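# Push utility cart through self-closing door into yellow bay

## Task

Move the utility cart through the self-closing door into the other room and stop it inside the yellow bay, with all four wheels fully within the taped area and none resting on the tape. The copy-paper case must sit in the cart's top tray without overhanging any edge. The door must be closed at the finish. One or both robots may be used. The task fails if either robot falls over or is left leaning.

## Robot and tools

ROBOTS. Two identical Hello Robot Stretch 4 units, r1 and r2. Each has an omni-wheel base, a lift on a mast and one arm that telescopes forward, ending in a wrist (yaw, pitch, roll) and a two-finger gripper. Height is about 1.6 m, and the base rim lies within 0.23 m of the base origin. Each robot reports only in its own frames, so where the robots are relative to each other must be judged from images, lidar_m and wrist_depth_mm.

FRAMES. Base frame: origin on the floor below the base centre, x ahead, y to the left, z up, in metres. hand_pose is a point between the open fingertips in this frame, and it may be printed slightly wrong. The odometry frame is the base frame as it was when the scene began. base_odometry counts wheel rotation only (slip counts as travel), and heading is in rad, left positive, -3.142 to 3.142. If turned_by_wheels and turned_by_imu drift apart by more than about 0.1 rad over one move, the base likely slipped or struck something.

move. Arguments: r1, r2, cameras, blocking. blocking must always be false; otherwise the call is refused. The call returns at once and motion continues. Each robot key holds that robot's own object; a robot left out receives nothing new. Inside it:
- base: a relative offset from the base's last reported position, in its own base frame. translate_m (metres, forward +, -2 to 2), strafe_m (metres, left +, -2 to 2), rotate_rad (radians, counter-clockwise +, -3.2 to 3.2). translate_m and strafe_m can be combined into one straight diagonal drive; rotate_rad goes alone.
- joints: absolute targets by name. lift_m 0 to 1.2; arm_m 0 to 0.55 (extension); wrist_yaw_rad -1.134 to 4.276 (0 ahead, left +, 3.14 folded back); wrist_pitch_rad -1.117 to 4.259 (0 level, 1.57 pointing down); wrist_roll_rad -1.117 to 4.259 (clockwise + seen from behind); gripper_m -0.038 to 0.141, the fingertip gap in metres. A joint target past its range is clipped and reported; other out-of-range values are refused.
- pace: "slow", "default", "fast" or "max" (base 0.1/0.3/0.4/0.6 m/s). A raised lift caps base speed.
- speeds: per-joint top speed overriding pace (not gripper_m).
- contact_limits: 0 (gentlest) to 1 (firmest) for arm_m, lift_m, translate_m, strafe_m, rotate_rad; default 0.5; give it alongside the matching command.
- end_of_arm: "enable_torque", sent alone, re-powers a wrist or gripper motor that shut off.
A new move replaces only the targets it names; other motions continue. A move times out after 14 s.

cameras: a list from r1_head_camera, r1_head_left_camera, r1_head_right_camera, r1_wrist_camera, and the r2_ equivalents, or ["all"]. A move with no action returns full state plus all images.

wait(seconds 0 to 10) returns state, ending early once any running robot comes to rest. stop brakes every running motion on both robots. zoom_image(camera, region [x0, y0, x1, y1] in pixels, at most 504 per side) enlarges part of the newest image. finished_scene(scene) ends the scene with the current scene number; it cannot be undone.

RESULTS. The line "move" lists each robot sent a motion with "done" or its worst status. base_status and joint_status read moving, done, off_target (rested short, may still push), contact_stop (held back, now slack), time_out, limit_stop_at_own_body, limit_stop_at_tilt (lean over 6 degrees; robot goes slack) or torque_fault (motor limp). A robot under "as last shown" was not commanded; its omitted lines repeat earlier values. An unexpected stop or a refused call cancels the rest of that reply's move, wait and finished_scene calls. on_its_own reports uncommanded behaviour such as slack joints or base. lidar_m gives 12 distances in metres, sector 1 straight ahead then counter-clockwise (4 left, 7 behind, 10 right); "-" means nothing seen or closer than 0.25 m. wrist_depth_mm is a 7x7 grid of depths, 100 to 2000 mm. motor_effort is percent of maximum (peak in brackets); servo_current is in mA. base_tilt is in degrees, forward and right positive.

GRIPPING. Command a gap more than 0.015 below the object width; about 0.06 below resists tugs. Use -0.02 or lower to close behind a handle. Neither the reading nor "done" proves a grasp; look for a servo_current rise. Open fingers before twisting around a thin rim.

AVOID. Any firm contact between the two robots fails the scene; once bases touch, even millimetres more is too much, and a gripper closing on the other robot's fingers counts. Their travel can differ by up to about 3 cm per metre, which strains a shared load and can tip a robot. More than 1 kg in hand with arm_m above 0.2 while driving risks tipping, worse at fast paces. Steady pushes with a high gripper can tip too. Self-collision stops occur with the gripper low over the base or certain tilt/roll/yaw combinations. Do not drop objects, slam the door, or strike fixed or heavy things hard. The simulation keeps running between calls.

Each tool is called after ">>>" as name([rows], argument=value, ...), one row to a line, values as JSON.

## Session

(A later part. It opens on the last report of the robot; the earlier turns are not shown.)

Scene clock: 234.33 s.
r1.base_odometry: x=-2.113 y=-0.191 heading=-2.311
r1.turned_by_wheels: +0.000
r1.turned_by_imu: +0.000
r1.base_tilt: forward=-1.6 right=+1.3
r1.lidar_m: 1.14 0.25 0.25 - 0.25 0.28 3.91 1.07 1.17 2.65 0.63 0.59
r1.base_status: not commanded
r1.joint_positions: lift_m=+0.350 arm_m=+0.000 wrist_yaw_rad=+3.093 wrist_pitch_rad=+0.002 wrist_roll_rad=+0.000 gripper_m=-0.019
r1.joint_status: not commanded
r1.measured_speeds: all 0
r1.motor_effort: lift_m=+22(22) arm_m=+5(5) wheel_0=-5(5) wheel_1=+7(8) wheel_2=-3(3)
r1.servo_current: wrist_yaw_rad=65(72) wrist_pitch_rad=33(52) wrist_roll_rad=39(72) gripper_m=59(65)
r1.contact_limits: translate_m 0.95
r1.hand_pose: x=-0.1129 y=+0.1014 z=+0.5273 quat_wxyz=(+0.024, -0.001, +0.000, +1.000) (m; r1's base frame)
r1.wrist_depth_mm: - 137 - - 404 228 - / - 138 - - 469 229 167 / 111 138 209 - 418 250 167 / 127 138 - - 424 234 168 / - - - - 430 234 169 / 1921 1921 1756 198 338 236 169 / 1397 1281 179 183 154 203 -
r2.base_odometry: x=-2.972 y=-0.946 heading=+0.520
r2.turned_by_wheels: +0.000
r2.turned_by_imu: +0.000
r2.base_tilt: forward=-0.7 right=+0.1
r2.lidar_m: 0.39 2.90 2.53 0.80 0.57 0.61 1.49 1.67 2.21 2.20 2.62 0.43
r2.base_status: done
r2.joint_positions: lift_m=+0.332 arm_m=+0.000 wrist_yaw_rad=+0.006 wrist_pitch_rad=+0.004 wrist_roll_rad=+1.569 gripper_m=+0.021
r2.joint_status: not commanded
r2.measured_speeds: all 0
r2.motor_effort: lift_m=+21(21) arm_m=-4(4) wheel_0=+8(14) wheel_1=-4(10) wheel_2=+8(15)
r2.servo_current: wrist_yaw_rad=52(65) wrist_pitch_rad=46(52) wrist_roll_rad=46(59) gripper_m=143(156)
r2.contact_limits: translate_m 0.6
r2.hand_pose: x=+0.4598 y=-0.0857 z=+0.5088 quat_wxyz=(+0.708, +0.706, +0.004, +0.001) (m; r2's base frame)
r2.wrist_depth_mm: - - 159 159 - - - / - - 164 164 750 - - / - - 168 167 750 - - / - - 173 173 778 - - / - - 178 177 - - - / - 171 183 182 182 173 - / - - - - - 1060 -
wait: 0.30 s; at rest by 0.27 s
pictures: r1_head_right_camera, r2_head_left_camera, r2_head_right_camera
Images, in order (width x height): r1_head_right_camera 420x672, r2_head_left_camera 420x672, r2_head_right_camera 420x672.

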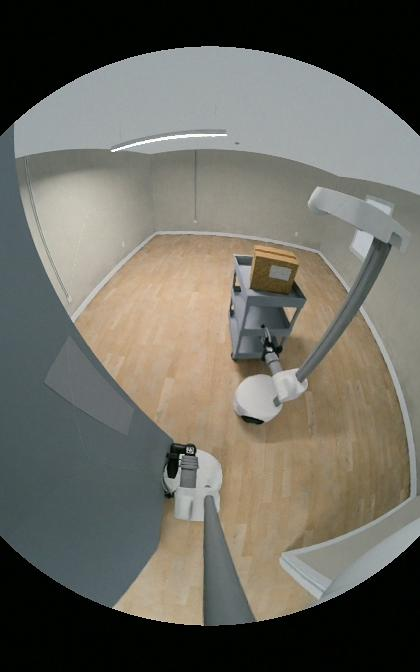

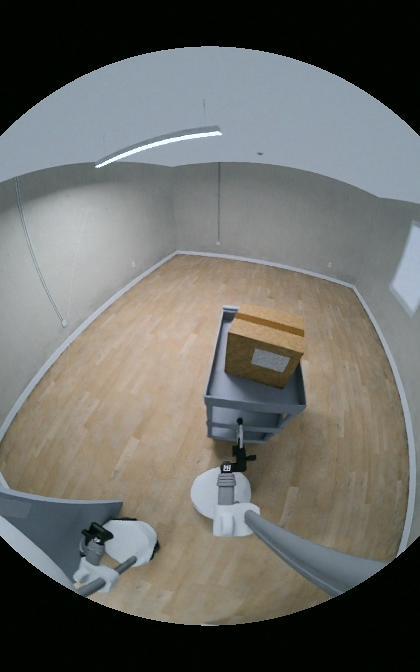

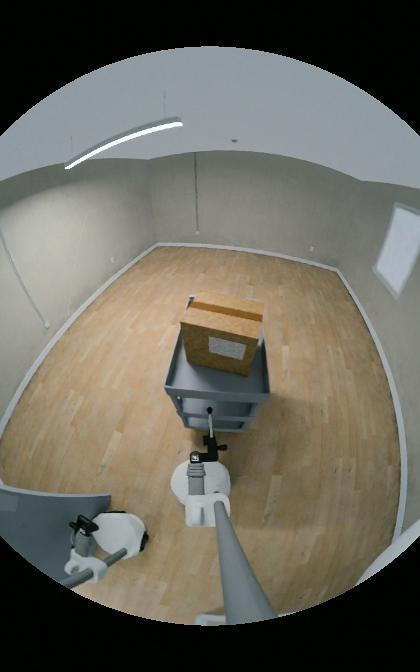

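>>> move(blocking=false, r2={"base":{"translate_m":-0.335,"strafe_m":0.104},"pace":"slow","contact_limits":{"translate_m":0.5}})

>>> wait(seconds=8)

>>> wait(seconds=0.3, cameras=["r2_head_left_camera","r2_head_right_camera","r1_head_right_camera"])

Scene clock: 240.87 s.
move: r2 moving
r1: as last shown
r1.lidar_m: 1.15 0.26 0.25 - 0.25 0.29 3.91 1.07 1.16 2.66 0.63 0.58
r1.motor_effort: lift_m=+22(22) arm_m=+5(5) wheel_0=-5(5) wheel_1=+7(7) wheel_2=-3(3)
r1.servo_current: wrist_yaw_rad=46(65) wrist_pitch_rad=39(46) wrist_roll_rad=52(59) gripper_m=52(59)
r1.contact_limits: translate_m 0.95
r1.wrist_depth_mm: - 137 - - 402 227 - / - 137 - - 466 230 166 / 111 138 209 - 421 249 167 / 127 138 - - 421 234 169 / - - - - 430 235 169 / 1983 1921 1863 198 340 235 169 / 1397 1308 178 184 154 204 -
r2.base_odometry: x=-2.985 y=-0.949 heading=+0.520
r2.turned_by_wheels: +0.000
r2.turned_by_imu: +0.000
r2.base_tilt: forward=-0.6 right=+0.1
r2.lidar_m: 0.40 2.92 2.53 0.81 0.59 0.60 1.47 1.69 2.20 2.22 2.63 0.42
r2.base_status: translate_m moving; strafe_m moving
r2.joint_positions: lift_m=+0.332 arm_m=+0.000 wrist_yaw_rad=+0.003 wrist_pitch_rad=+0.004 wrist_roll_rad=+1.569 gripper_m=+0.021
r2.joint_status: not commanded
r2.measured_speeds: translate_m=-0.048 strafe_m=+0.015 rotate_rad=+0.002 lift_m=+0.000 arm_m=+0.000 wrist_yaw_rad=-0.016 wrist_pitch_rad=+0.000 wrist_roll_rad=+0.002
r2.motor_effort: lift_m=+21(21) arm_m=-3(4) wheel_0=-6(8) wheel_1=-6(7) wheel_2=+12(15)
r2.servo_current: wrist_yaw_rad=59(59) wrist_pitch_rad=39(46) wrist_roll_rad=52(52) gripper_m=150(150)
r2.contact_limits: translate_m 0.5
r2.hand_pose: x=+0.4596 y=-0.0865 z=+0.5088 quat_wxyz=(+0.708, +0.706, +0.003, +0.000) (m; r2's base frame)
r2.wrist_depth_mm: - - 163 164 166 - - / - - 168 168 - - - / - - 172 172 759 - - / - - 176 176 788 - - / - - 180 180 - - - / - 170 183 185 182 171 - / - - - - - 1078 -
pictures: none

Scene clock: 245.10 s.
earlier move: r2 done
r1.base_odometry: x=-2.113 y=-0.191 heading=-2.311
r1.turned_by_wheels: +0.000
r1.turned_by_imu: +0.000
r1.base_tilt: forward=-1.6 right=+1.3
r1.lidar_m: 1.21 0.26 0.25 - 0.25 0.31 3.92 1.08 1.18 0.41 0.33 0.37
r1.base_status: not commanded
r1.joint_positions: lift_m=+0.350 arm_m=+0.000 wrist_yaw_rad=+3.093 wrist_pitch_rad=+0.002 wrist_roll_rad=+0.000 gripper_m=-0.019
r1.joint_status: not commanded
r1.measured_speeds: all 0
r1.motor_effort: lift_m=+22(22) arm_m=+5(5) wheel_0=-5(6) wheel_1=+7(8) wheel_2=-3(3)
r1.servo_current: wrist_yaw_rad=52(72) wrist_pitch_rad=46(52) wrist_roll_rad=52(72) gripper_m=59(59)
r1.contact_limits: translate_m 0.95
r1.hand_pose: x=-0.1129 y=+0.1014 z=+0.5273 quat_wxyz=(+0.024, -0.001, +0.000, +1.000) (m; r1's base frame)
r1.wrist_depth_mm: - 137 - - 402 227 - / - 137 - - 469 229 166 / 111 138 209 - 418 249 167 / 127 138 - - 424 235 169 / - - - - 424 235 169 / 1983 1921 1756 198 340 235 169 / 1397 1308 179 183 154 204 -
r2.base_odometry: x=-3.315 y=-1.021 heading=+0.518
r2.turned_by_wheels: -0.001
r2.turned_by_imu: -0.003
r2.base_tilt: forward=-0.7 right=+0.1
r2.lidar_m: 0.42 2.87 2.54 0.36 0.34 4.04 1.15 1.26 2.20 2.22 2.60 0.40
r2.base_status: done
r2.joint_positions: lift_m=+0.332 arm_m=+0.000 wrist_yaw_rad=-0.007 wrist_pitch_rad=+0.004 wrist_roll_rad=+1.569 gripper_m=+0.021
r2.joint_status: not commanded
r2.measured_speeds: all 0
r2.motor_effort: lift_m=+21(21) arm_m=-4(4) wheel_0=-10(17) wheel_1=-6(9) wheel_2=+1(15)
r2.servo_current: wrist_yaw_rad=59(65) wrist_pitch_rad=46(52) wrist_roll_rad=46(65) gripper_m=143(150)
r2.contact_limits: translate_m 0.5
r2.hand_pose: x=+0.4587 y=-0.0893 z=+0.5088 quat_wxyz=(+0.708, +0.707, -0.001, -0.004) (m; r2's base frame)
r2.wrist_depth_mm: - - 151 150 - - - / - - 157 157 - - - / - - 164 163 - - - / - - 170 169 778 - - / - - 177 175 - 691 - / - 473 183 185 181 171 - / - - - - - 991 -
wait: 4.23 of 8 s (r2 has come to rest)
pictures: none

Scene clock: 245.40 s.
r1.base_odometry: x=-2.113 y=-0.191 heading=-2.311
r1.turned_by_wheels: +0.000
r1.turned_by_imu: +0.000
r1.base_tilt: forward=-1.6 right=+1.3
r1.lidar_m: 1.21 0.26 0.25 - 0.25 0.30 3.91 1.08 1.15 0.40 0.33 0.37
r1.base_status: not commanded
r1.joint_positions: lift_m=+0.350 arm_m=+0.000 wrist_yaw_rad=+3.093 wrist_pitch_rad=+0.002 wrist_roll_rad=+0.000 gripper_m=-0.019
r1.joint_status: not commanded
r1.measured_speeds: all 0
r1.motor_effort: lift_m=+22(22) arm_m=+4(5) wheel_0=-5(6) wheel_1=+7(8) wheel_2=-2(3)
r1.servo_current: wrist_yaw_rad=59(72) wrist_pitch_rad=39(52) wrist_roll_rad=46(72) gripper_m=52(59)
r1.contact_limits: translate_m 0.95
r1.hand_pose: x=-0.1129 y=+0.1014 z=+0.5273 quat_wxyz=(+0.024, -0.001, +0.000, +1.000) (m; r1's base frame)
r1.wrist_depth_mm: - 137 - - 402 227 - / - 137 - - 466 229 166 / 110 138 209 - 418 249 167 / 127 138 - - 424 234 168 / - - - - 427 236 169 / 1983 1983 1708 198 340 235 169 / 1366 1308 179 183 154 204 -
r2.base_odometry: x=-3.315 y=-1.021 heading=+0.518
r2.turned_by_wheels: +0.000
r2.turned_by_imu: +0.000
r2.base_tilt: forward=-0.7 right=+0.0
r2.lidar_m: 0.40 2.92 2.53 0.33 0.35 4.03 1.16 1.28 2.20 2.23 2.62 0.41
r2.base_status: done
r2.joint_positions: lift_m=+0.332 arm_m=+0.000 wrist_yaw_rad=-0.007 wrist_pitch_rad=+0.004 wrist_roll_rad=+1.569 gripper_m=+0.021
r2.joint_status: not commanded
r2.measured_speeds: all 0
r2.motor_effort: lift_m=+21(21) arm_m=-4(4) wheel_0=-10(17) wheel_1=-7(9) wheel_2=+0(15)
r2.servo_current: wrist_yaw_rad=46(65) wrist_pitch_rad=46(52) wrist_roll_rad=46(65) gripper_m=143(150)
r2.contact_limits: translate_m 0.5
r2.hand_pose: x=+0.4587 y=-0.0893 z=+0.5088 quat_wxyz=(+0.708, +0.707, -0.001, -0.004) (m; r2's base frame)
r2.wrist_depth_mm: - - 151 150 - - - / - - 157 157 - - - / - - 163 163 - - - / - - 170 169 778 - - / - - 176 175 - 707 - / - 473 183 183 181 171 - / - - - - - 991 -
wait: 0.30 s; at rest by 0.27 s
pictures: r1_head_right_camera, r2_head_left_camera, r2_head_right_camera
Images, in order (width x height): r1_head_right_camera 420x672, r2_head_left_camera 420x672, r2_head_right_camera 420x672.

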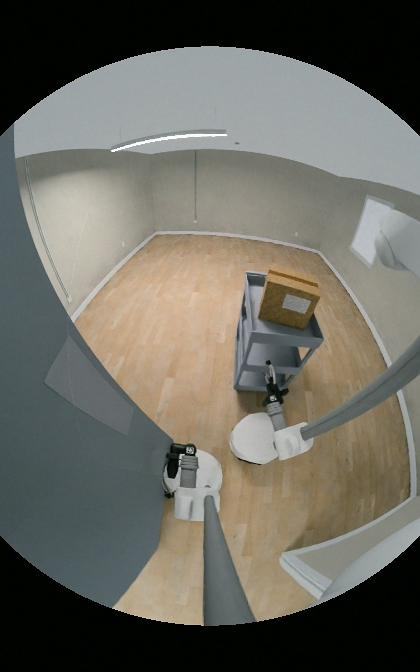

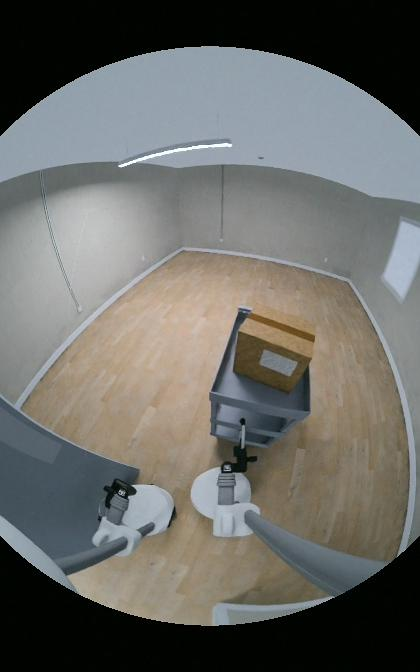

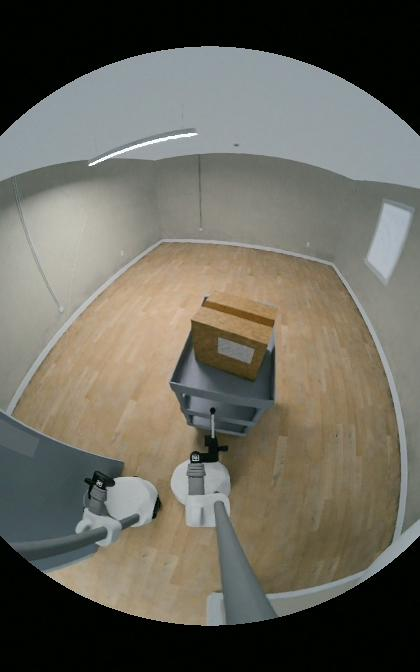

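>>> zoom_image(camera="r2_head_left_camera", region=[60, 400, 420, 640])

>>> zoom_image(camera="r2_head_right_camera", region=[60, 400, 420, 640])

Scaled by 1.400 from the camera's 420x672 image, which has a finer 600x960 frame.

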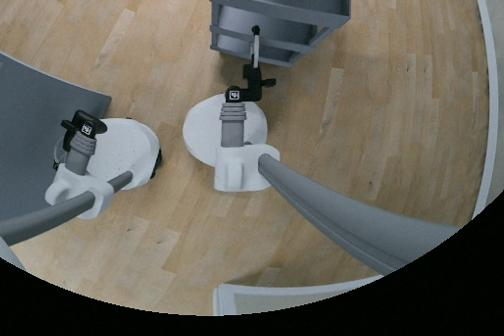

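Scaled by 1.400 from the camera's 420x672 image, which has a finer 600x960 frame.

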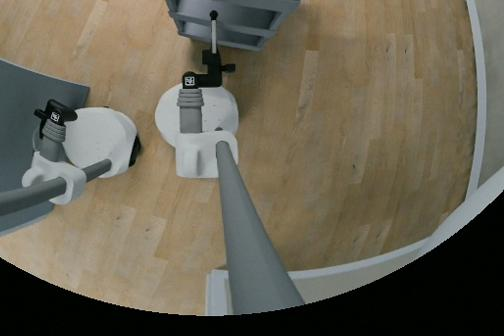

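>>> move(blocking=false, r2={"base":{"translate_m":-0.382,"strafe_m":0.115},"pace":"slow","contact_limits":{"translate_m":0.5}})

>>> wait(seconds=8)

>>> wait(seconds=0.3, cameras=["r2_head_left_camera","r2_head_right_camera","r1_head_right_camera"])

>>> zoom_image(camera="r2_head_left_camera", region=[60, 280, 420, 640])

>>> zoom_image(camera="r2_head_right_camera", region=[60, 280, 420, 640])

Scene clock: 261.93 s.
move: r2 moving
r1: as last shown
r1.lidar_m: 1.21 0.26 0.25 - 0.25 0.30 3.90 1.07 1.18 0.42 0.32 0.37
r1.motor_effort: lift_m=+22(22) arm_m=+5(5) wheel_0=-5(5) wheel_1=+7(7) wheel_2=-3(3)
r1.servo_current: wrist_yaw_rad=52(65) wrist_pitch_rad=33(52) wrist_roll_rad=39(52) gripper_m=52(59)
r1.contact_limits: translate_m 0.95
r1.wrist_depth_mm: - 137 - - 404 227 - / - 137 - - 469 229 166 / 111 138 210 - 421 249 167 / 127 138 - - 424 232 168 / - - - - 430 235 169 / 1983 1921 1808 199 338 235 169 / 1397 1308 179 183 154 204 -
r2.base_odometry: x=-3.327 y=-1.024 heading=+0.517
r2.turned_by_wheels: -0.001
r2.turned_by_imu: -0.001
r2.base_tilt: forward=-0.6 right=+0.1
r2.lidar_m: 0.41 2.92 2.51 0.36 0.33 4.03 1.12 1.27 2.20 2.21 2.63 0.41
r2.base_status: translate_m moving; strafe_m moving
r2.joint_positions: lift_m=+0.332 arm_m=+0.000 wrist_yaw_rad=-0.007 wrist_pitch_rad=+0.004 wrist_roll_rad=+1.569 gripper_m=+0.021
r2.joint_status: not commanded
r2.measured_speeds: translate_m=-0.049 strafe_m=+0.014 rotate_rad=-0.001 lift_m=+0.000 arm_m=+0.000 wrist_yaw_rad=+0.000 wrist_pitch_rad=+0.000 wrist_roll_rad=+0.000
r2.motor_effort: lift_m=+21(21) arm_m=-4(4) wheel_0=-16(16) wheel_1=-8(9) wheel_2=+8(9)
r2.servo_current: wrist_yaw_rad=59(65) wrist_pitch_rad=46(46) wrist_roll_rad=39(52) gripper_m=143(143)
r2.contact_limits: translate_m 0.5
r2.hand_pose: x=+0.4587 y=-0.0893 z=+0.5088 quat_wxyz=(+0.708, +0.707, -0.001, -0.004) (m; r2's base frame)
r2.wrist_depth_mm: - - 151 150 - - - / - - 157 156 - - - / - - 164 162 - - - / - - 170 169 173 - - / - - 177 176 - 699 - / - 469 183 184 181 172 - / - - - - - 991 -
pictures: none

Scene clock: 266.67 s.
earlier move: r2 done
r1.base_odometry: x=-2.113 y=-0.191 heading=-2.311
r1.turned_by_wheels: +0.000
r1.turned_by_imu: +0.000
r1.base_tilt: forward=-1.6 right=+1.3
r1.lidar_m: 5.05 0.25 0.25 - 0.25 0.29 3.91 1.08 0.25 0.25 0.43 0.42
r1.base_status: not commanded
r1.joint_positions: lift_m=+0.350 arm_m=+0.000 wrist_yaw_rad=+3.093 wrist_pitch_rad=+0.002 wrist_roll_rad=+0.000 gripper_m=-0.019
r1.joint_status: not commanded
r1.measured_speeds: all 0
r1.motor_effort: lift_m=+22(22) arm_m=+4(5) wheel_0=-5(6) wheel_1=+7(8) wheel_2=-3(3)
r1.servo_current: wrist_yaw_rad=46(72) wrist_pitch_rad=46(52) wrist_roll_rad=52(65) gripper_m=59(65)
r1.contact_limits: translate_m 0.95
r1.hand_pose: x=-0.1129 y=+0.1014 z=+0.5273 quat_wxyz=(+0.024, -0.001, +0.000, +1.000) (m; r1's base frame)
r1.wrist_depth_mm: - 137 - - 402 226 - / - 137 - - 466 229 166 / 111 138 209 - 418 249 167 / 127 138 - - 424 234 168 / - - - - 430 236 169 / 1983 1863 1708 198 338 236 169 / 1336 1308 179 183 154 204 -
r2.base_odometry: x=-3.703 y=-1.110 heading=+0.517
r2.turned_by_wheels: +0.000
r2.turned_by_imu: -0.003
r2.base_tilt: forward=-0.7 right=+0.1
r2.lidar_m: 0.42 0.31 0.25 0.26 0.74 3.64 0.80 0.79 1.46 2.22 0.47 0.39
r2.base_status: done
r2.joint_positions: lift_m=+0.332 arm_m=+0.000 wrist_yaw_rad=-0.007 wrist_pitch_rad=+0.004 wrist_roll_rad=+1.569 gripper_m=+0.021
r2.joint_status: not commanded
r2.measured_speeds: all 0
r2.motor_effort: lift_m=+21(21) arm_m=-4(4) wheel_0=-10(21) wheel_1=-7(9) wheel_2=+1(9)
r2.servo_current: wrist_yaw_rad=65(72) wrist_pitch_rad=46(52) wrist_roll_rad=59(65) gripper_m=143(150)
r2.contact_limits: translate_m 0.5
r2.hand_pose: x=+0.4587 y=-0.0894 z=+0.5088 quat_wxyz=(+0.708, +0.707, -0.001, -0.004) (m; r2's base frame)
r2.wrist_depth_mm: - - 131 131 132 - - / - 707 138 138 - - - / - - 148 148 - - - / - - 159 158 - 715 - / - - 172 168 174 1008 - / - - 182 184 180 173 - / - - - - - 991 -
wait: 4.73 of 8 s (r2 has come to rest)
pictures: none

Scene clock: 266.97 s.
r1.base_odometry: x=-2.113 y=-0.191 heading=-2.311
r1.turned_by_wheels: +0.000
r1.turned_by_imu: +0.000
r1.base_tilt: forward=-1.6 right=+1.3
r1.lidar_m: 5.05 0.25 0.25 - 0.25 0.27 3.91 1.06 0.25 0.26 0.44 0.44
r1.base_status: not commanded
r1.joint_positions: lift_m=+0.350 arm_m=+0.000 wrist_yaw_rad=+3.093 wrist_pitch_rad=+0.002 wrist_roll_rad=+0.000 gripper_m=-0.019
r1.joint_status: not commanded
r1.measured_speeds: all 0
r1.motor_effort: lift_m=+22(22) arm_m=+5(5) wheel_0=-5(6) wheel_1=+7(8) wheel_2=-3(3)
r1.servo_current: wrist_yaw_rad=39(72) wrist_pitch_rad=39(52) wrist_roll_rad=52(65) gripper_m=52(65)
r1.contact_limits: translate_m 0.95
r1.hand_pose: x=-0.1129 y=+0.1014 z=+0.5273 quat_wxyz=(+0.024, -0.001, +0.000, +1.000) (m; r1's base frame)
r1.wrist_depth_mm: - 137 - - 404 227 - / - 138 - - 466 229 166 / 111 138 210 - 415 250 167 / 127 138 - - 424 234 168 / - - - - 427 235 169 / 1863 1983 1756 198 336 236 169 / 1397 1255 178 183 154 204 -
r2.base_odometry: x=-3.703 y=-1.110 heading=+0.517
r2.turned_by_wheels: +0.000
r2.turned_by_imu: +0.000
r2.base_tilt: forward=-0.7 right=+0.1
r2.lidar_m: 0.39 0.30 0.25 0.25 0.72 3.65 0.76 0.81 1.46 2.21 0.44 0.39
r2.base_status: done
r2.joint_positions: lift_m=+0.332 arm_m=+0.000 wrist_yaw_rad=-0.007 wrist_pitch_rad=+0.004 wrist_roll_rad=+1.569 gripper_m=+0.021
r2.joint_status: not commanded
r2.measured_speeds: all 0
r2.motor_effort: lift_m=+21(21) arm_m=-4(4) wheel_0=-10(21) wheel_1=-7(9) wheel_2=+2(9)
r2.servo_current: wrist_yaw_rad=46(72) wrist_pitch_rad=46(52) wrist_roll_rad=59(65) gripper_m=143(150)
r2.contact_limits: translate_m 0.5
r2.hand_pose: x=+0.4587 y=-0.0894 z=+0.5088 quat_wxyz=(+0.708, +0.707, -0.001, -0.004) (m; r2's base frame)
r2.wrist_depth_mm: - - 131 131 132 - - / - 707 138 138 - - - / - - 148 149 - - - / - - 159 159 - 715 - / - - 171 168 174 991 - / - - 183 183 180 172 - / - - - - - 991 -
wait: 0.30 s; at rest by 0.27 s
pictures: r1_head_right_camera, r2_head_left_camera, r2_head_right_camera
Images, in order (width x height): r1_head_right_camera 420x672, r2_head_left_camera 420x672, r2_head_right_camera 420x672.

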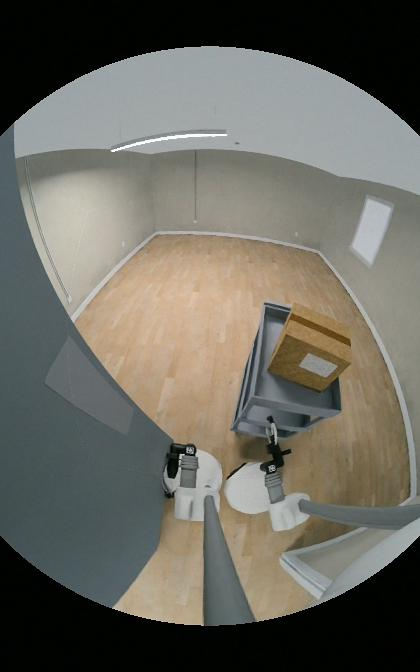

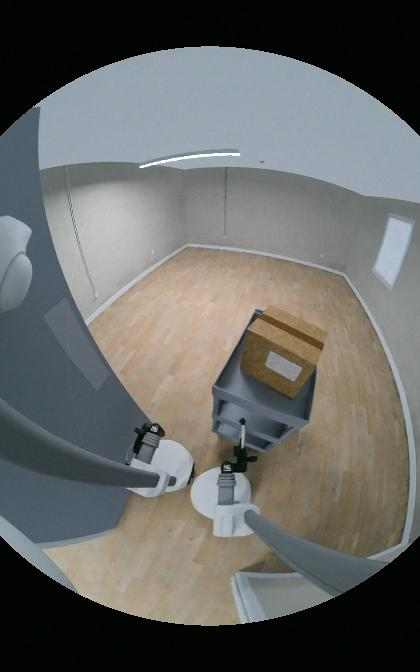

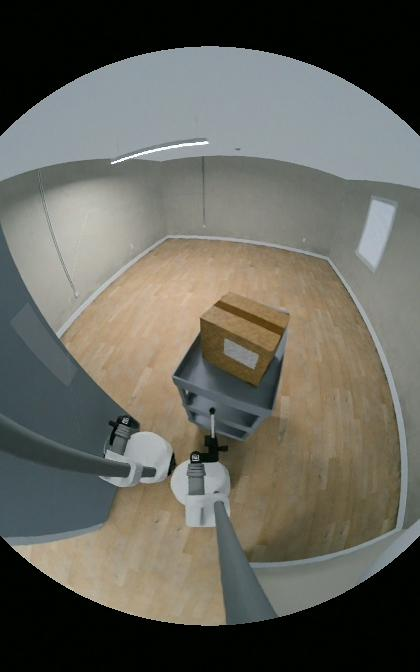

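Scaled by 1.400 from the camera's 420x672 image, which has a finer 600x960 frame.

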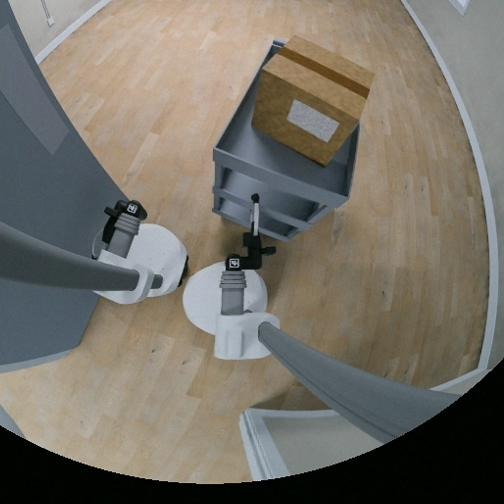

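Scaled by 1.400 from the camera's 420x672 image, which has a finer 600x960 frame.

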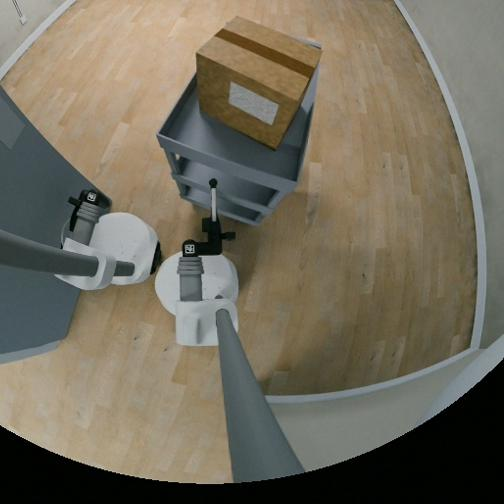

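>>> move(blocking=false, r1={"base":{"strafe_m":0.07},"pace":"slow","contact_limits":{"strafe_m":0.9}})

>>> wait(seconds=3)

>>> move(blocking=false, r2={"base":{"translate_m":-0.305,"strafe_m":0.03},"pace":"slow","contact_limits":{"translate_m":0.5}})

>>> wait(seconds=8)

>>> wait(seconds=0.3, cameras=["r2_head_left_camera","r2_head_right_camera","r1_head_right_camera"])

>>> zoom_image(camera="r2_head_left_camera", region=[60, 280, 420, 640])

>>> zoom_image(camera="r2_head_right_camera", region=[60, 280, 420, 640])

Scene clock: 283.33 s.
move: r1 moving
r1.base_odometry: x=-2.103 y=-0.201 heading=-2.312
r1.turned_by_wheels: +0.000
r1.turned_by_imu: -0.001
r1.base_tilt: forward=-1.6 right=+1.3
r1.lidar_m: 5.04 0.26 0.25 - 0.25 0.31 3.91 1.09 0.26 0.25 0.44 0.43
r1.base_status: strafe_m moving
r1.joint_positions: lift_m=+0.350 arm_m=+0.000 wrist_yaw_rad=+3.093 wrist_pitch_rad=+0.002 wrist_roll_rad=+0.000 gripper_m=-0.019
r1.joint_status: not commanded
r1.measured_speeds: translate_m=-0.001 strafe_m=+0.056 rotate_rad=+0.005 lift_m=+0.000 arm_m=+0.000 wrist_yaw_rad=+0.000 wrist_pitch_rad=+0.000 wrist_roll_rad=+0.000
r1.motor_effort: lift_m=+22(22) arm_m=+5(5) wheel_0=-14(15) wheel_1=+10(11) wheel_2=+0(1)
r1.servo_current: wrist_yaw_rad=39(65) wrist_pitch_rad=46(46) wrist_roll_rad=52(65) gripper_m=59(59)
r1.contact_limits: strafe_m 0.9
r1.hand_pose: x=-0.1129 y=+0.1014 z=+0.5273 quat_wxyz=(+0.024, -0.001, +0.000, +1.000) (m; r1's base frame)
r1.wrist_depth_mm: - 137 - - 384 222 - / - 137 - - 389 224 164 / 110 138 210 - 397 242 165 / 127 138 - - 399 228 167 / - - - - 407 229 167 / 1983 1921 1756 199 325 230 167 / 1397 1336 179 183 170 200 -
r2: as last shown
r2.lidar_m: 0.41 0.30 0.25 0.25 0.73 3.63 0.77 0.82 1.47 2.23 0.44 0.40
r2.motor_effort: lift_m=+21(21) arm_m=-4(4) wheel_0=-10(10) wheel_1=-7(7) wheel_2=+2(2)
r2.servo_current: wrist_yaw_rad=39(65) wrist_pitch_rad=33(52) wrist_roll_rad=52(52) gripper_m=137(143)
r2.contact_limits: translate_m 0.5
r2.wrist_depth_mm: - - 131 131 132 - - / - 707 138 138 - - - / - - 147 148 - - - / - - 160 159 - 707 - / - - 172 168 173 991 - / - - 182 183 180 173 - / - - - - - 991 -
pictures: none

Scene clock: 284.67 s.
earlier move: r1 done
r1.base_odometry: x=-2.062 y=-0.238 heading=-2.312
r1.turned_by_wheels: +0.000
r1.turned_by_imu: +0.000
r1.base_tilt: forward=-1.6 right=+1.2
r1.lidar_m: 5.05 0.29 0.25 - 0.25 0.26 0.70 1.14 0.32 0.29 0.50 0.48
r1.base_status: done
r1.joint_positions: lift_m=+0.350 arm_m=+0.000 wrist_yaw_rad=+3.093 wrist_pitch_rad=+0.002 wrist_roll_rad=+0.000 gripper_m=-0.019
r1.joint_status: not commanded
r1.measured_speeds: all 0
r1.motor_effort: lift_m=+22(22) arm_m=+4(5) wheel_0=-10(16) wheel_1=+4(12) wheel_2=+0(2)
r1.servo_current: wrist_yaw_rad=39(78) wrist_pitch_rad=39(52) wrist_roll_rad=52(65) gripper_m=46(59)
r1.contact_limits: strafe_m 0.9
r1.hand_pose: x=-0.1129 y=+0.1014 z=+0.5273 quat_wxyz=(+0.024, -0.001, +0.000, +1.000) (m; r1's base frame)
r1.wrist_depth_mm: - 137 - - 357 218 - / - 137 - - 362 208 - / 111 137 209 - 368 210 160 / 127 138 - - 375 211 160 / - - - - 375 213 161 / 1983 1983 1808 198 283 214 161 / 1397 1308 179 180 170 190 -
r2.base_odometry: x=-3.703 y=-1.110 heading=+0.517
r2.turned_by_wheels: +0.000
r2.turned_by_imu: +0.000
r2.base_tilt: forward=-0.7 right=+0.1
r2.lidar_m: 0.42 0.44 0.30 0.31 0.77 3.65 0.76 0.80 1.44 2.23 0.43 0.40
r2.base_status: not commanded
r2.joint_positions: lift_m=+0.332 arm_m=+0.000 wrist_yaw_rad=-0.007 wrist_pitch_rad=+0.004 wrist_roll_rad=+1.569 gripper_m=+0.021
r2.joint_status: not commanded
r2.measured_speeds: all 0
r2.motor_effort: lift_m=+21(21) arm_m=-4(4) wheel_0=-10(10) wheel_1=-7(7) wheel_2=+2(2)
r2.servo_current: wrist_yaw_rad=59(78) wrist_pitch_rad=39(52) wrist_roll_rad=46(59) gripper_m=143(143)
r2.contact_limits: translate_m 0.5
r2.hand_pose: x=+0.4587 y=-0.0894 z=+0.5088 quat_wxyz=(+0.708, +0.707, -0.001, -0.004) (m; r2's base frame)
r2.wrist_depth_mm: - - 131 131 132 - - / - 715 138 138 - - - / - - 148 148 - - - / - - 160 158 - 715 - / - - 172 168 174 976 - / - - 182 184 180 173 - / - - - - - 991 -
wait: 1.33 of 3 s (r1 has come to rest)
pictures: none

Scene clock: 285.17 s.
move: r2 moving
r1: as last shown
r1.base_tilt: forward=-1.6 right=+1.3
r1.lidar_m: 5.05 0.30 0.25 - 0.25 0.26 0.70 1.15 0.31 0.29 0.48 0.45
r1.motor_effort: lift_m=+22(22) arm_m=+4(5) wheel_0=-9(10) wheel_1=+4(4) wheel_2=+0(0)
r1.servo_current: wrist_yaw_rad=39(65) wrist_pitch_rad=46(52) wrist_roll_rad=59(59) gripper_m=59(59)
r1.contact_limits: strafe_m 0.9
r1.wrist_depth_mm: - 137 - - 357 219 - / - 137 - - 362 208 - / 111 138 209 - 368 210 160 / 127 138 - - 373 212 161 / - - - - 375 213 162 / 1921 1983 1756 200 285 213 162 / 1397 1308 179 179 170 190 -
r2.base_odometry: x=-3.715 y=-1.116 heading=+0.516
r2.turned_by_wheels: -0.001
r2.turned_by_imu: -0.001
r2.base_tilt: forward=-0.7 right=+0.1
r2.lidar_m: 0.41 0.40 0.29 0.31 0.76 3.63 0.74 0.79 1.42 2.22 0.43 0.40
r2.base_status: translate_m moving; strafe_m moving
r2.joint_positions: lift_m=+0.332 arm_m=+0.000 wrist_yaw_rad=-0.007 wrist_pitch_rad=+0.004 wrist_roll_rad=+1.569 gripper_m=+0.021
r2.joint_status: not commanded
r2.measured_speeds: translate_m=-0.050 strafe_m=+0.005 rotate_rad=+0.000 lift_m=+0.000 arm_m=+0.000 wrist_yaw_rad=+0.000 wrist_pitch_rad=+0.000 wrist_roll_rad=+0.000
r2.motor_effort: lift_m=+21(21) arm_m=-4(4) wheel_0=-12(16) wheel_1=-7(9) wheel_2=+8(9)
r2.servo_current: wrist_yaw_rad=65(65) wrist_pitch_rad=39(46) wrist_roll_rad=52(52) gripper_m=143(150)
r2.contact_limits: translate_m 0.5
r2.hand_pose: x=+0.4587 y=-0.0894 z=+0.5088 quat_wxyz=(+0.708, +0.707, -0.001, -0.004) (m; r2's base frame)
r2.wrist_depth_mm: - - 130 130 131 - - / - 707 138 137 - - - / - - 147 148 - - - / - - 159 158 157 699 - / - - 171 168 174 991 - / - - 183 184 180 172 - / - - - - - 991 -
pictures: none

Scene clock: 289.00 s.
earlier move: r2 done
r1.base_odometry: x=-2.062 y=-0.238 heading=-2.312
r1.turned_by_wheels: +0.000
r1.turned_by_imu: +0.000
r1.base_tilt: forward=-1.6 right=+1.2
r1.lidar_m: 5.05 0.29 0.25 - 0.25 0.26 0.70 0.48 0.45 0.32 0.35 0.63
r1.base_status: not commanded
r1.joint_positions: lift_m=+0.350 arm_m=+0.000 wrist_yaw_rad=+3.093 wrist_pitch_rad=+0.002 wrist_roll_rad=+0.000 gripper_m=-0.019
r1.joint_status: not commanded
r1.measured_speeds: all 0
r1.motor_effort: lift_m=+22(22) arm_m=+4(5) wheel_0=-9(10) wheel_1=+4(4) wheel_2=+0(1)
r1.servo_current: wrist_yaw_rad=46(78) wrist_pitch_rad=46(52) wrist_roll_rad=52(72) gripper_m=52(59)
r1.contact_limits: strafe_m 0.9
r1.hand_pose: x=-0.1129 y=+0.1014 z=+0.5273 quat_wxyz=(+0.024, -0.001, +0.000, +1.000) (m; r1's base frame)
r1.wrist_depth_mm: - 137 - - 357 218 - / - 137 - - 364 208 - / 111 137 208 - 368 210 160 / 126 138 - - 375 212 160 / - - - - 377 212 160 / 1983 1983 1808 198 285 213 162 / 1397 1281 179 179 171 190 -
r2.base_odometry: x=-3.983 y=-1.235 heading=+0.518
r2.turned_by_wheels: +0.001
r2.turned_by_imu: +0.003
r2.base_tilt: forward=-0.7 right=+0.0
r2.lidar_m: 0.41 0.43 0.45 0.69 0.85 3.34 0.59 0.47 0.82 2.17 0.44 0.38
r2.base_status: done
r2.joint_positions: lift_m=+0.332 arm_m=+0.000 wrist_yaw_rad=+0.004 wrist_pitch_rad=+0.004 wrist_roll_rad=+1.569 gripper_m=+0.021
r2.joint_status: not commanded
r2.measured_speeds: all 0
r2.motor_effort: lift_m=+21(21) arm_m=-4(4) wheel_0=-1(16) wheel_1=-3(9) wheel_2=+10(14)
r2.servo_current: wrist_yaw_rad=46(65) wrist_pitch_rad=39(52) wrist_roll_rad=46(65) gripper_m=137(150)
r2.contact_limits: translate_m 0.5
r2.hand_pose: x=+0.4596 y=-0.0864 z=+0.5088 quat_wxyz=(+0.708, +0.707, +0.003, +0.000) (m; r2's base frame)
r2.wrist_depth_mm: - - 117 118 119 - - / - - 126 128 - - - / - - 137 138 - - - / - - 150 152 - 661 - / - - 167 162 - 1060 - / - - 182 183 180 459 - / - - - - - 991 715
wait: 3.83 of 8 s (r2 has come to rest)
pictures: none

Scene clock: 289.30 s.
r1.base_odometry: x=-2.062 y=-0.238 heading=-2.312
r1.turned_by_wheels: +0.000
r1.turned_by_imu: +0.000
r1.base_tilt: forward=-1.6 right=+1.3
r1.lidar_m: 5.02 0.28 0.25 - 0.25 0.26 0.69 0.46 0.45 0.32 0.33 0.64
r1.base_status: not commanded
r1.joint_positions: lift_m=+0.350 arm_m=+0.000 wrist_yaw_rad=+3.093 wrist_pitch_rad=+0.002 wrist_roll_rad=+0.000 gripper_m=-0.019
r1.joint_status: not commanded
r1.measured_speeds: all 0
r1.motor_effort: lift_m=+22(22) arm_m=+5(5) wheel_0=-9(10) wheel_1=+4(4) wheel_2=+0(1)
r1.servo_current: wrist_yaw_rad=52(78) wrist_pitch_rad=39(52) wrist_roll_rad=52(72) gripper_m=59(59)
r1.contact_limits: strafe_m 0.9
r1.hand_pose: x=-0.1129 y=+0.1014 z=+0.5273 quat_wxyz=(+0.024, -0.001, +0.000, +1.000) (m; r1's base frame)
r1.wrist_depth_mm: - 137 - - 355 219 - / - 138 - - 362 208 - / 111 138 210 - 366 211 160 / 127 138 - - 373 212 160 / - - - - 377 213 161 / - 1983 1756 198 285 214 162 / 1397 1308 179 179 170 189 -
r2.base_odometry: x=-3.983 y=-1.235 heading=+0.518
r2.turned_by_wheels: +0.000
r2.turned_by_imu: +0.000
r2.base_tilt: forward=-0.7 right=+0.1
r2.lidar_m: 0.41 0.44 0.44 0.71 0.86 3.33 0.59 0.48 0.86 2.17 0.43 0.38
r2.base_status: done
r2.joint_positions: lift_m=+0.332 arm_m=+0.000 wrist_yaw_rad=+0.004 wrist_pitch_rad=+0.004 wrist_roll_rad=+1.569 gripper_m=+0.021
r2.joint_status: not commanded
r2.measured_speeds: all 0
r2.motor_effort: lift_m=+20(21) arm_m=-4(4) wheel_0=-1(16) wheel_1=-3(9) wheel_2=+9(14)
r2.servo_current: wrist_yaw_rad=39(65) wrist_pitch_rad=46(52) wrist_roll_rad=46(65) gripper_m=143(150)
r2.contact_limits: translate_m 0.5
r2.hand_pose: x=+0.4596 y=-0.0864 z=+0.5088 quat_wxyz=(+0.708, +0.707, +0.003, +0.000) (m; r2's base frame)
r2.wrist_depth_mm: - - 118 119 119 - - / - - 126 127 - - - / - - 137 138 - - - / - - 149 153 - 654 - / - - 167 161 - 1060 - / - - 182 182 179 452 - / - - - - - 976 723
wait: 0.30 s; at rest by 0.27 s
pictures: r1_head_right_camera, r2_head_left_camera, r2_head_right_camera
Images, in order (width x height): r1_head_right_camera 420x672, r2_head_left_camera 420x672, r2_head_right_camera 420x672.

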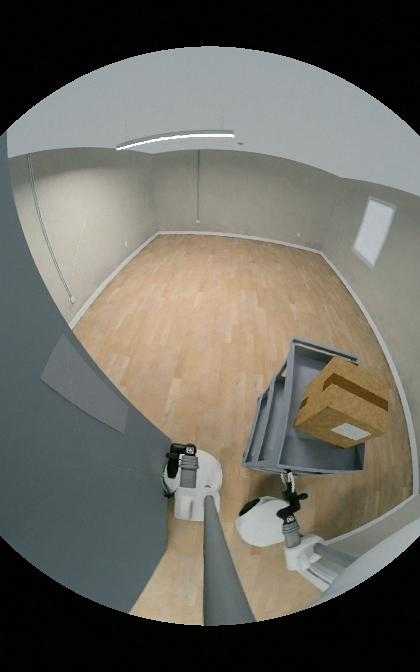

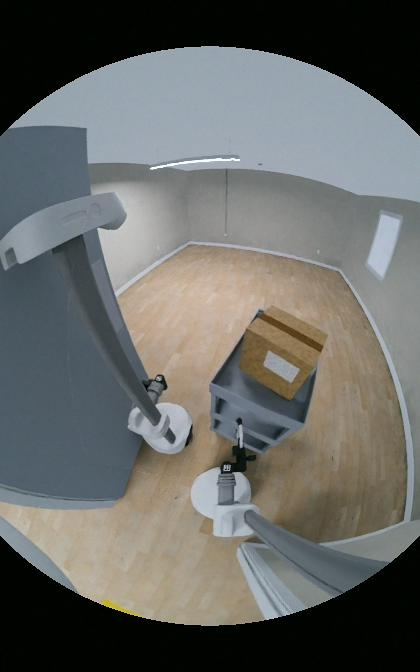

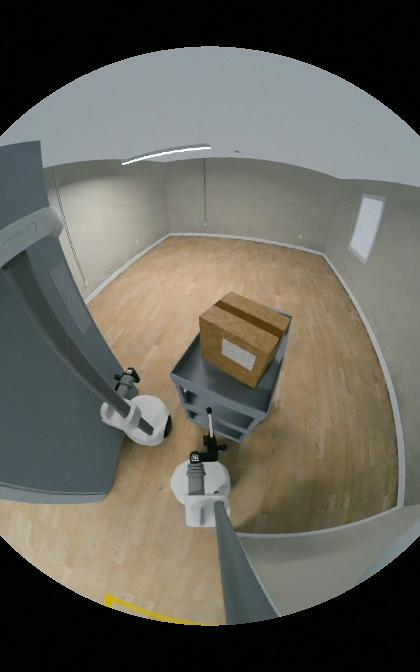

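Scaled by 1.400 from the camera's 420x672 image, which has a finer 600x960 frame.

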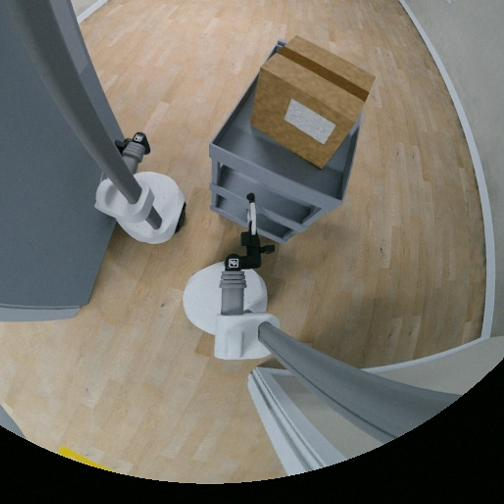

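Scaled by 1.400 from the camera's 420x672 image, which has a finer 600x960 frame.

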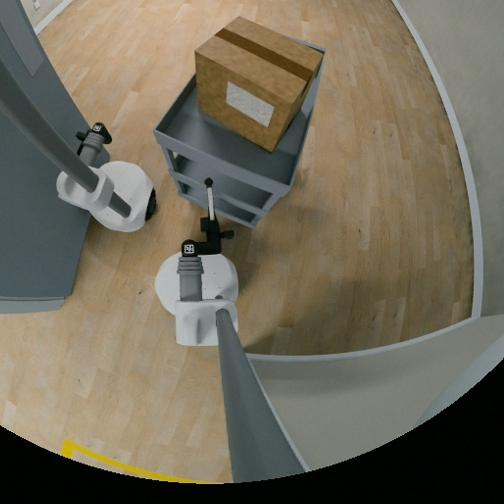

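>>> move(blocking=false, r2={"base":{"translate_m":-0.375,"strafe_m":0.135},"pace":"slow","contact_limits":{"translate_m":0.5}})

>>> wait(seconds=8)

>>> wait(seconds=0.3, cameras=["r2_head_left_camera","r2_head_right_camera","r1_head_right_camera"])

>>> zoom_image(camera="r2_head_left_camera", region=[60, 280, 420, 640])

>>> zoom_image(camera="r2_head_right_camera", region=[60, 280, 420, 640])

Scene clock: 296.77 s.
move: r2 moving
r1: as last shown
r1.lidar_m: 5.06 0.28 0.25 - 0.25 0.26 0.71 0.48 0.46 0.31 0.34 0.66
r1.motor_effort: lift_m=+22(22) arm_m=+4(5) wheel_0=-10(10) wheel_1=+4(4) wheel_2=+0(0)
r1.servo_current: wrist_yaw_rad=52(59) wrist_pitch_rad=46(46) wrist_roll_rad=46(65) gripper_m=59(59)
r1.contact_limits: strafe_m 0.9
r1.wrist_depth_mm: - 137 - - 362 219 - / - 137 - - 366 208 - / 111 138 210 - 366 210 160 / 127 138 - - 373 212 160 / - - - - 377 212 161 / 1921 1921 1808 199 285 213 161 / 1397 1308 179 180 171 189 -
r2.base_odometry: x=-3.996 y=-1.237 heading=+0.518
r2.turned_by_wheels: +0.000
r2.turned_by_imu: +0.000
r2.base_tilt: forward=-0.6 right=+0.0
r2.lidar_m: 0.40 0.43 0.46 0.70 0.82 3.34 0.59 0.44 0.82 2.16 0.44 0.39
r2.base_status: translate_m moving; strafe_m moving
r2.joint_positions: lift_m=+0.332 arm_m=+0.000 wrist_yaw_rad=+0.004 wrist_pitch_rad=+0.004 wrist_roll_rad=+1.569 gripper_m=+0.021
r2.joint_status: not commanded
r2.measured_speeds: translate_m=-0.048 strafe_m=+0.018 rotate_rad=-0.001 lift_m=+0.000 arm_m=+0.000 wrist_yaw_rad=+0.000 wrist_pitch_rad=+0.000 wrist_roll_rad=+0.000
r2.motor_effort: lift_m=+21(21) arm_m=-4(4) wheel_0=-6(8) wheel_1=-6(8) wheel_2=+13(15)
r2.servo_current: wrist_yaw_rad=39(59) wrist_pitch_rad=46(46) wrist_roll_rad=52(59) gripper_m=150(150)
r2.contact_limits: translate_m 0.5
r2.hand_pose: x=+0.4596 y=-0.0864 z=+0.5088 quat_wxyz=(+0.708, +0.707, +0.003, +0.000) (m; r2's base frame)
r2.wrist_depth_mm: - - 119 120 120 - - / - - 128 128 - - - / - - 138 139 - - - / - - 150 154 - 661 - / - - 168 163 - 1060 - / - - 182 183 180 174 - / - - - - - 991 723
pictures: none

Scene clock: 301.47 s.
earlier move: r2 done
r1.base_odometry: x=-2.062 y=-0.238 heading=-2.312
r1.turned_by_wheels: +0.000
r1.turned_by_imu: +0.000
r1.base_tilt: forward=-1.6 right=+1.3
r1.lidar_m: 5.03 0.28 0.25 - 0.25 0.27 0.69 0.67 0.37 0.40 0.55 4.24
r1.base_status: not commanded
r1.joint_positions: lift_m=+0.350 arm_m=+0.000 wrist_yaw_rad=+3.093 wrist_pitch_rad=+0.002 wrist_roll_rad=+0.000 gripper_m=-0.019
r1.joint_status: not commanded
r1.measured_speeds: all 0
r1.motor_effort: lift_m=+22(22) arm_m=+5(5) wheel_0=-10(10) wheel_1=+4(4) wheel_2=+0(1)
r1.servo_current: wrist_yaw_rad=59(78) wrist_pitch_rad=39(52) wrist_roll_rad=46(72) gripper_m=52(65)
r1.contact_limits: strafe_m 0.9
r1.hand_pose: x=-0.1129 y=+0.1014 z=+0.5273 quat_wxyz=(+0.024, -0.001, +0.000, +1.000) (m; r1's base frame)
r1.wrist_depth_mm: - 137 - - 359 218 - / - 137 - - 362 209 - / 111 137 209 - 368 209 160 / 127 138 - - 373 212 160 / - - - - 377 213 161 / 1756 1983 1808 198 285 213 162 / 878 831 179 180 171 189 -
r2.base_odometry: x=-4.375 y=-1.303 heading=+0.516
r2.turned_by_wheels: -0.001
r2.turned_by_imu: -0.004
r2.base_tilt: forward=-0.7 right=+0.1
r2.lidar_m: 0.41 0.70 0.64 0.67 3.03 2.95 2.96 2.85 0.30 0.31 0.35 0.36
r2.base_status: done
r2.joint_positions: lift_m=+0.332 arm_m=+0.000 wrist_yaw_rad=-0.008 wrist_pitch_rad=+0.004 wrist_roll_rad=+1.569 gripper_m=+0.021
r2.joint_status: not commanded
r2.measured_speeds: all 0
r2.motor_effort: lift_m=+21(21) arm_m=-4(4) wheel_0=-10(19) wheel_1=-7(9) wheel_2=+0(15)
r2.servo_current: wrist_yaw_rad=59(72) wrist_pitch_rad=46(52) wrist_roll_rad=39(59) gripper_m=143(150)
r2.contact_limits: translate_m 0.5
r2.hand_pose: x=+0.4586 y=-0.0897 z=+0.5088 quat_wxyz=(+0.708, +0.707, -0.001, -0.004) (m; r2's base frame)
r2.wrist_depth_mm: - 104 104 105 - - - / - - 114 115 116 - - / - - 126 127 - - - / - - 140 142 - 621 - / - - 164 160 171 976 459 / 424 - 184 186 181 174 427 / - - - - - 627 559
wait: 4.70 of 8 s (r2 has come to rest)
pictures: none

Scene clock: 301.77 s.
r1.base_odometry: x=-2.062 y=-0.238 heading=-2.312
r1.turned_by_wheels: +0.000
r1.turned_by_imu: +0.000
r1.base_tilt: forward=-1.6 right=+1.3
r1.lidar_m: 5.03 0.31 0.25 - 0.25 0.28 0.74 0.68 0.36 0.40 0.53 4.21
r1.base_status: not commanded
r1.joint_positions: lift_m=+0.350 arm_m=+0.000 wrist_yaw_rad=+3.093 wrist_pitch_rad=+0.002 wrist_roll_rad=+0.000 gripper_m=-0.019
r1.joint_status: not commanded
r1.measured_speeds: all 0
r1.motor_effort: lift_m=+22(22) arm_m=+5(5) wheel_0=-9(10) wheel_1=+4(4) wheel_2=+0(1)
r1.servo_current: wrist_yaw_rad=39(78) wrist_pitch_rad=39(52) wrist_roll_rad=46(72) gripper_m=52(65)
r1.contact_limits: strafe_m 0.9
r1.hand_pose: x=-0.1129 y=+0.1014 z=+0.5273 quat_wxyz=(+0.024, -0.001, +0.000, +1.000) (m; r1's base frame)
r1.wrist_depth_mm: - 137 - - 359 218 - / - 137 - - 364 208 - / 111 137 210 - 368 211 160 / 126 138 - - 370 213 161 / - - - - 375 212 161 / 1808 1921 1756 198 283 213 162 / 891 831 179 179 171 189 -
r2.base_odometry: x=-4.375 y=-1.303 heading=+0.516
r2.turned_by_wheels: +0.000
r2.turned_by_imu: +0.000
r2.base_tilt: forward=-0.7 right=+0.1
r2.lidar_m: 0.42 0.70 0.64 0.68 2.99 2.94 2.94 2.83 0.28 0.34 0.38 0.36
r2.base_status: done
r2.joint_positions: lift_m=+0.332 arm_m=+0.000 wrist_yaw_rad=-0.008 wrist_pitch_rad=+0.004 wrist_roll_rad=+1.569 gripper_m=+0.021
r2.joint_status: not commanded
r2.measured_speeds: all 0
r2.motor_effort: lift_m=+21(21) arm_m=-4(4) wheel_0=-10(19) wheel_1=-7(9) wheel_2=+0(15)
r2.servo_current: wrist_yaw_rad=59(72) wrist_pitch_rad=46(52) wrist_roll_rad=39(59) gripper_m=137(150)
r2.contact_limits: translate_m 0.5
r2.hand_pose: x=+0.4586 y=-0.0897 z=+0.5088 quat_wxyz=(+0.708, +0.707, -0.001, -0.004) (m; r2's base frame)
r2.wrist_depth_mm: - 103 104 105 - - - / - - 114 115 115 - - / - - 126 127 - - - / - - 140 142 - 615 - / - - 163 160 170 991 459 / 430 - 184 186 180 174 430 / - - - - - 621 559
wait: 0.30 s; at rest by 0.27 s
pictures: r1_head_right_camera, r2_head_left_camera, r2_head_right_camera
Images, in order (width x height): r1_head_right_camera 420x672, r2_head_left_camera 420x672, r2_head_right_camera 420x672.

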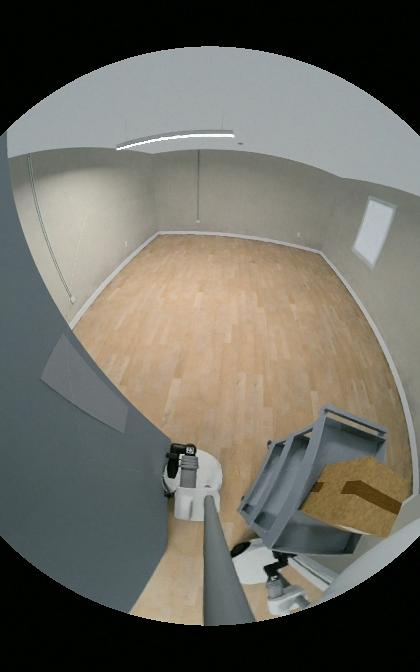

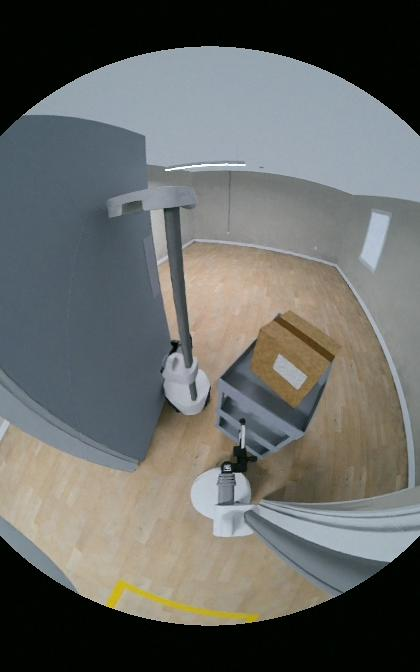

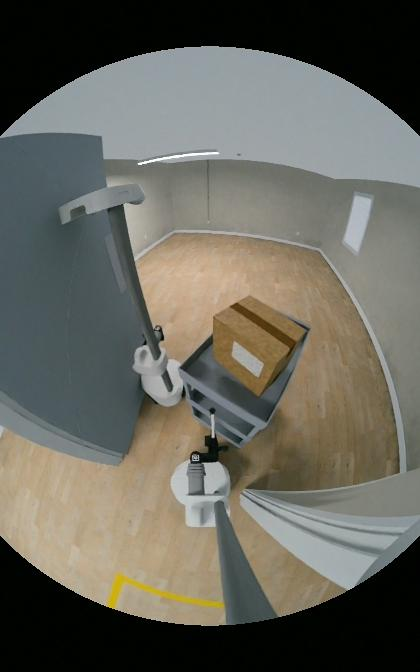

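Scaled by 1.400 from the camera's 420x672 image, which has a finer 600x960 frame.

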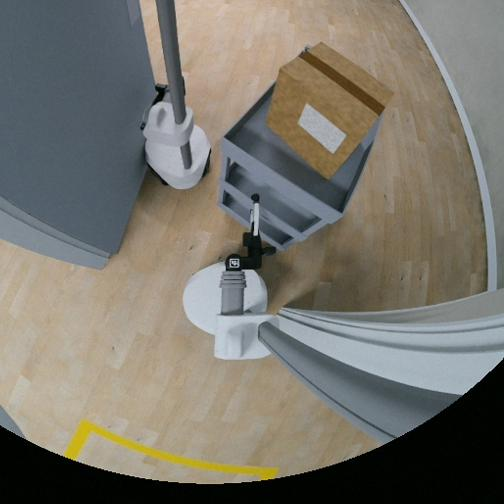

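Scaled by 1.400 from the camera's 420x672 image, which has a finer 600x960 frame.

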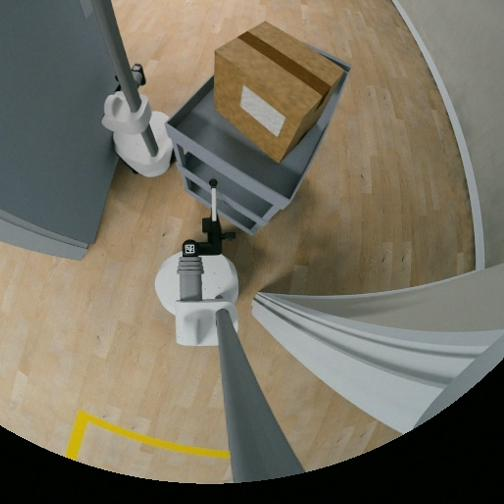

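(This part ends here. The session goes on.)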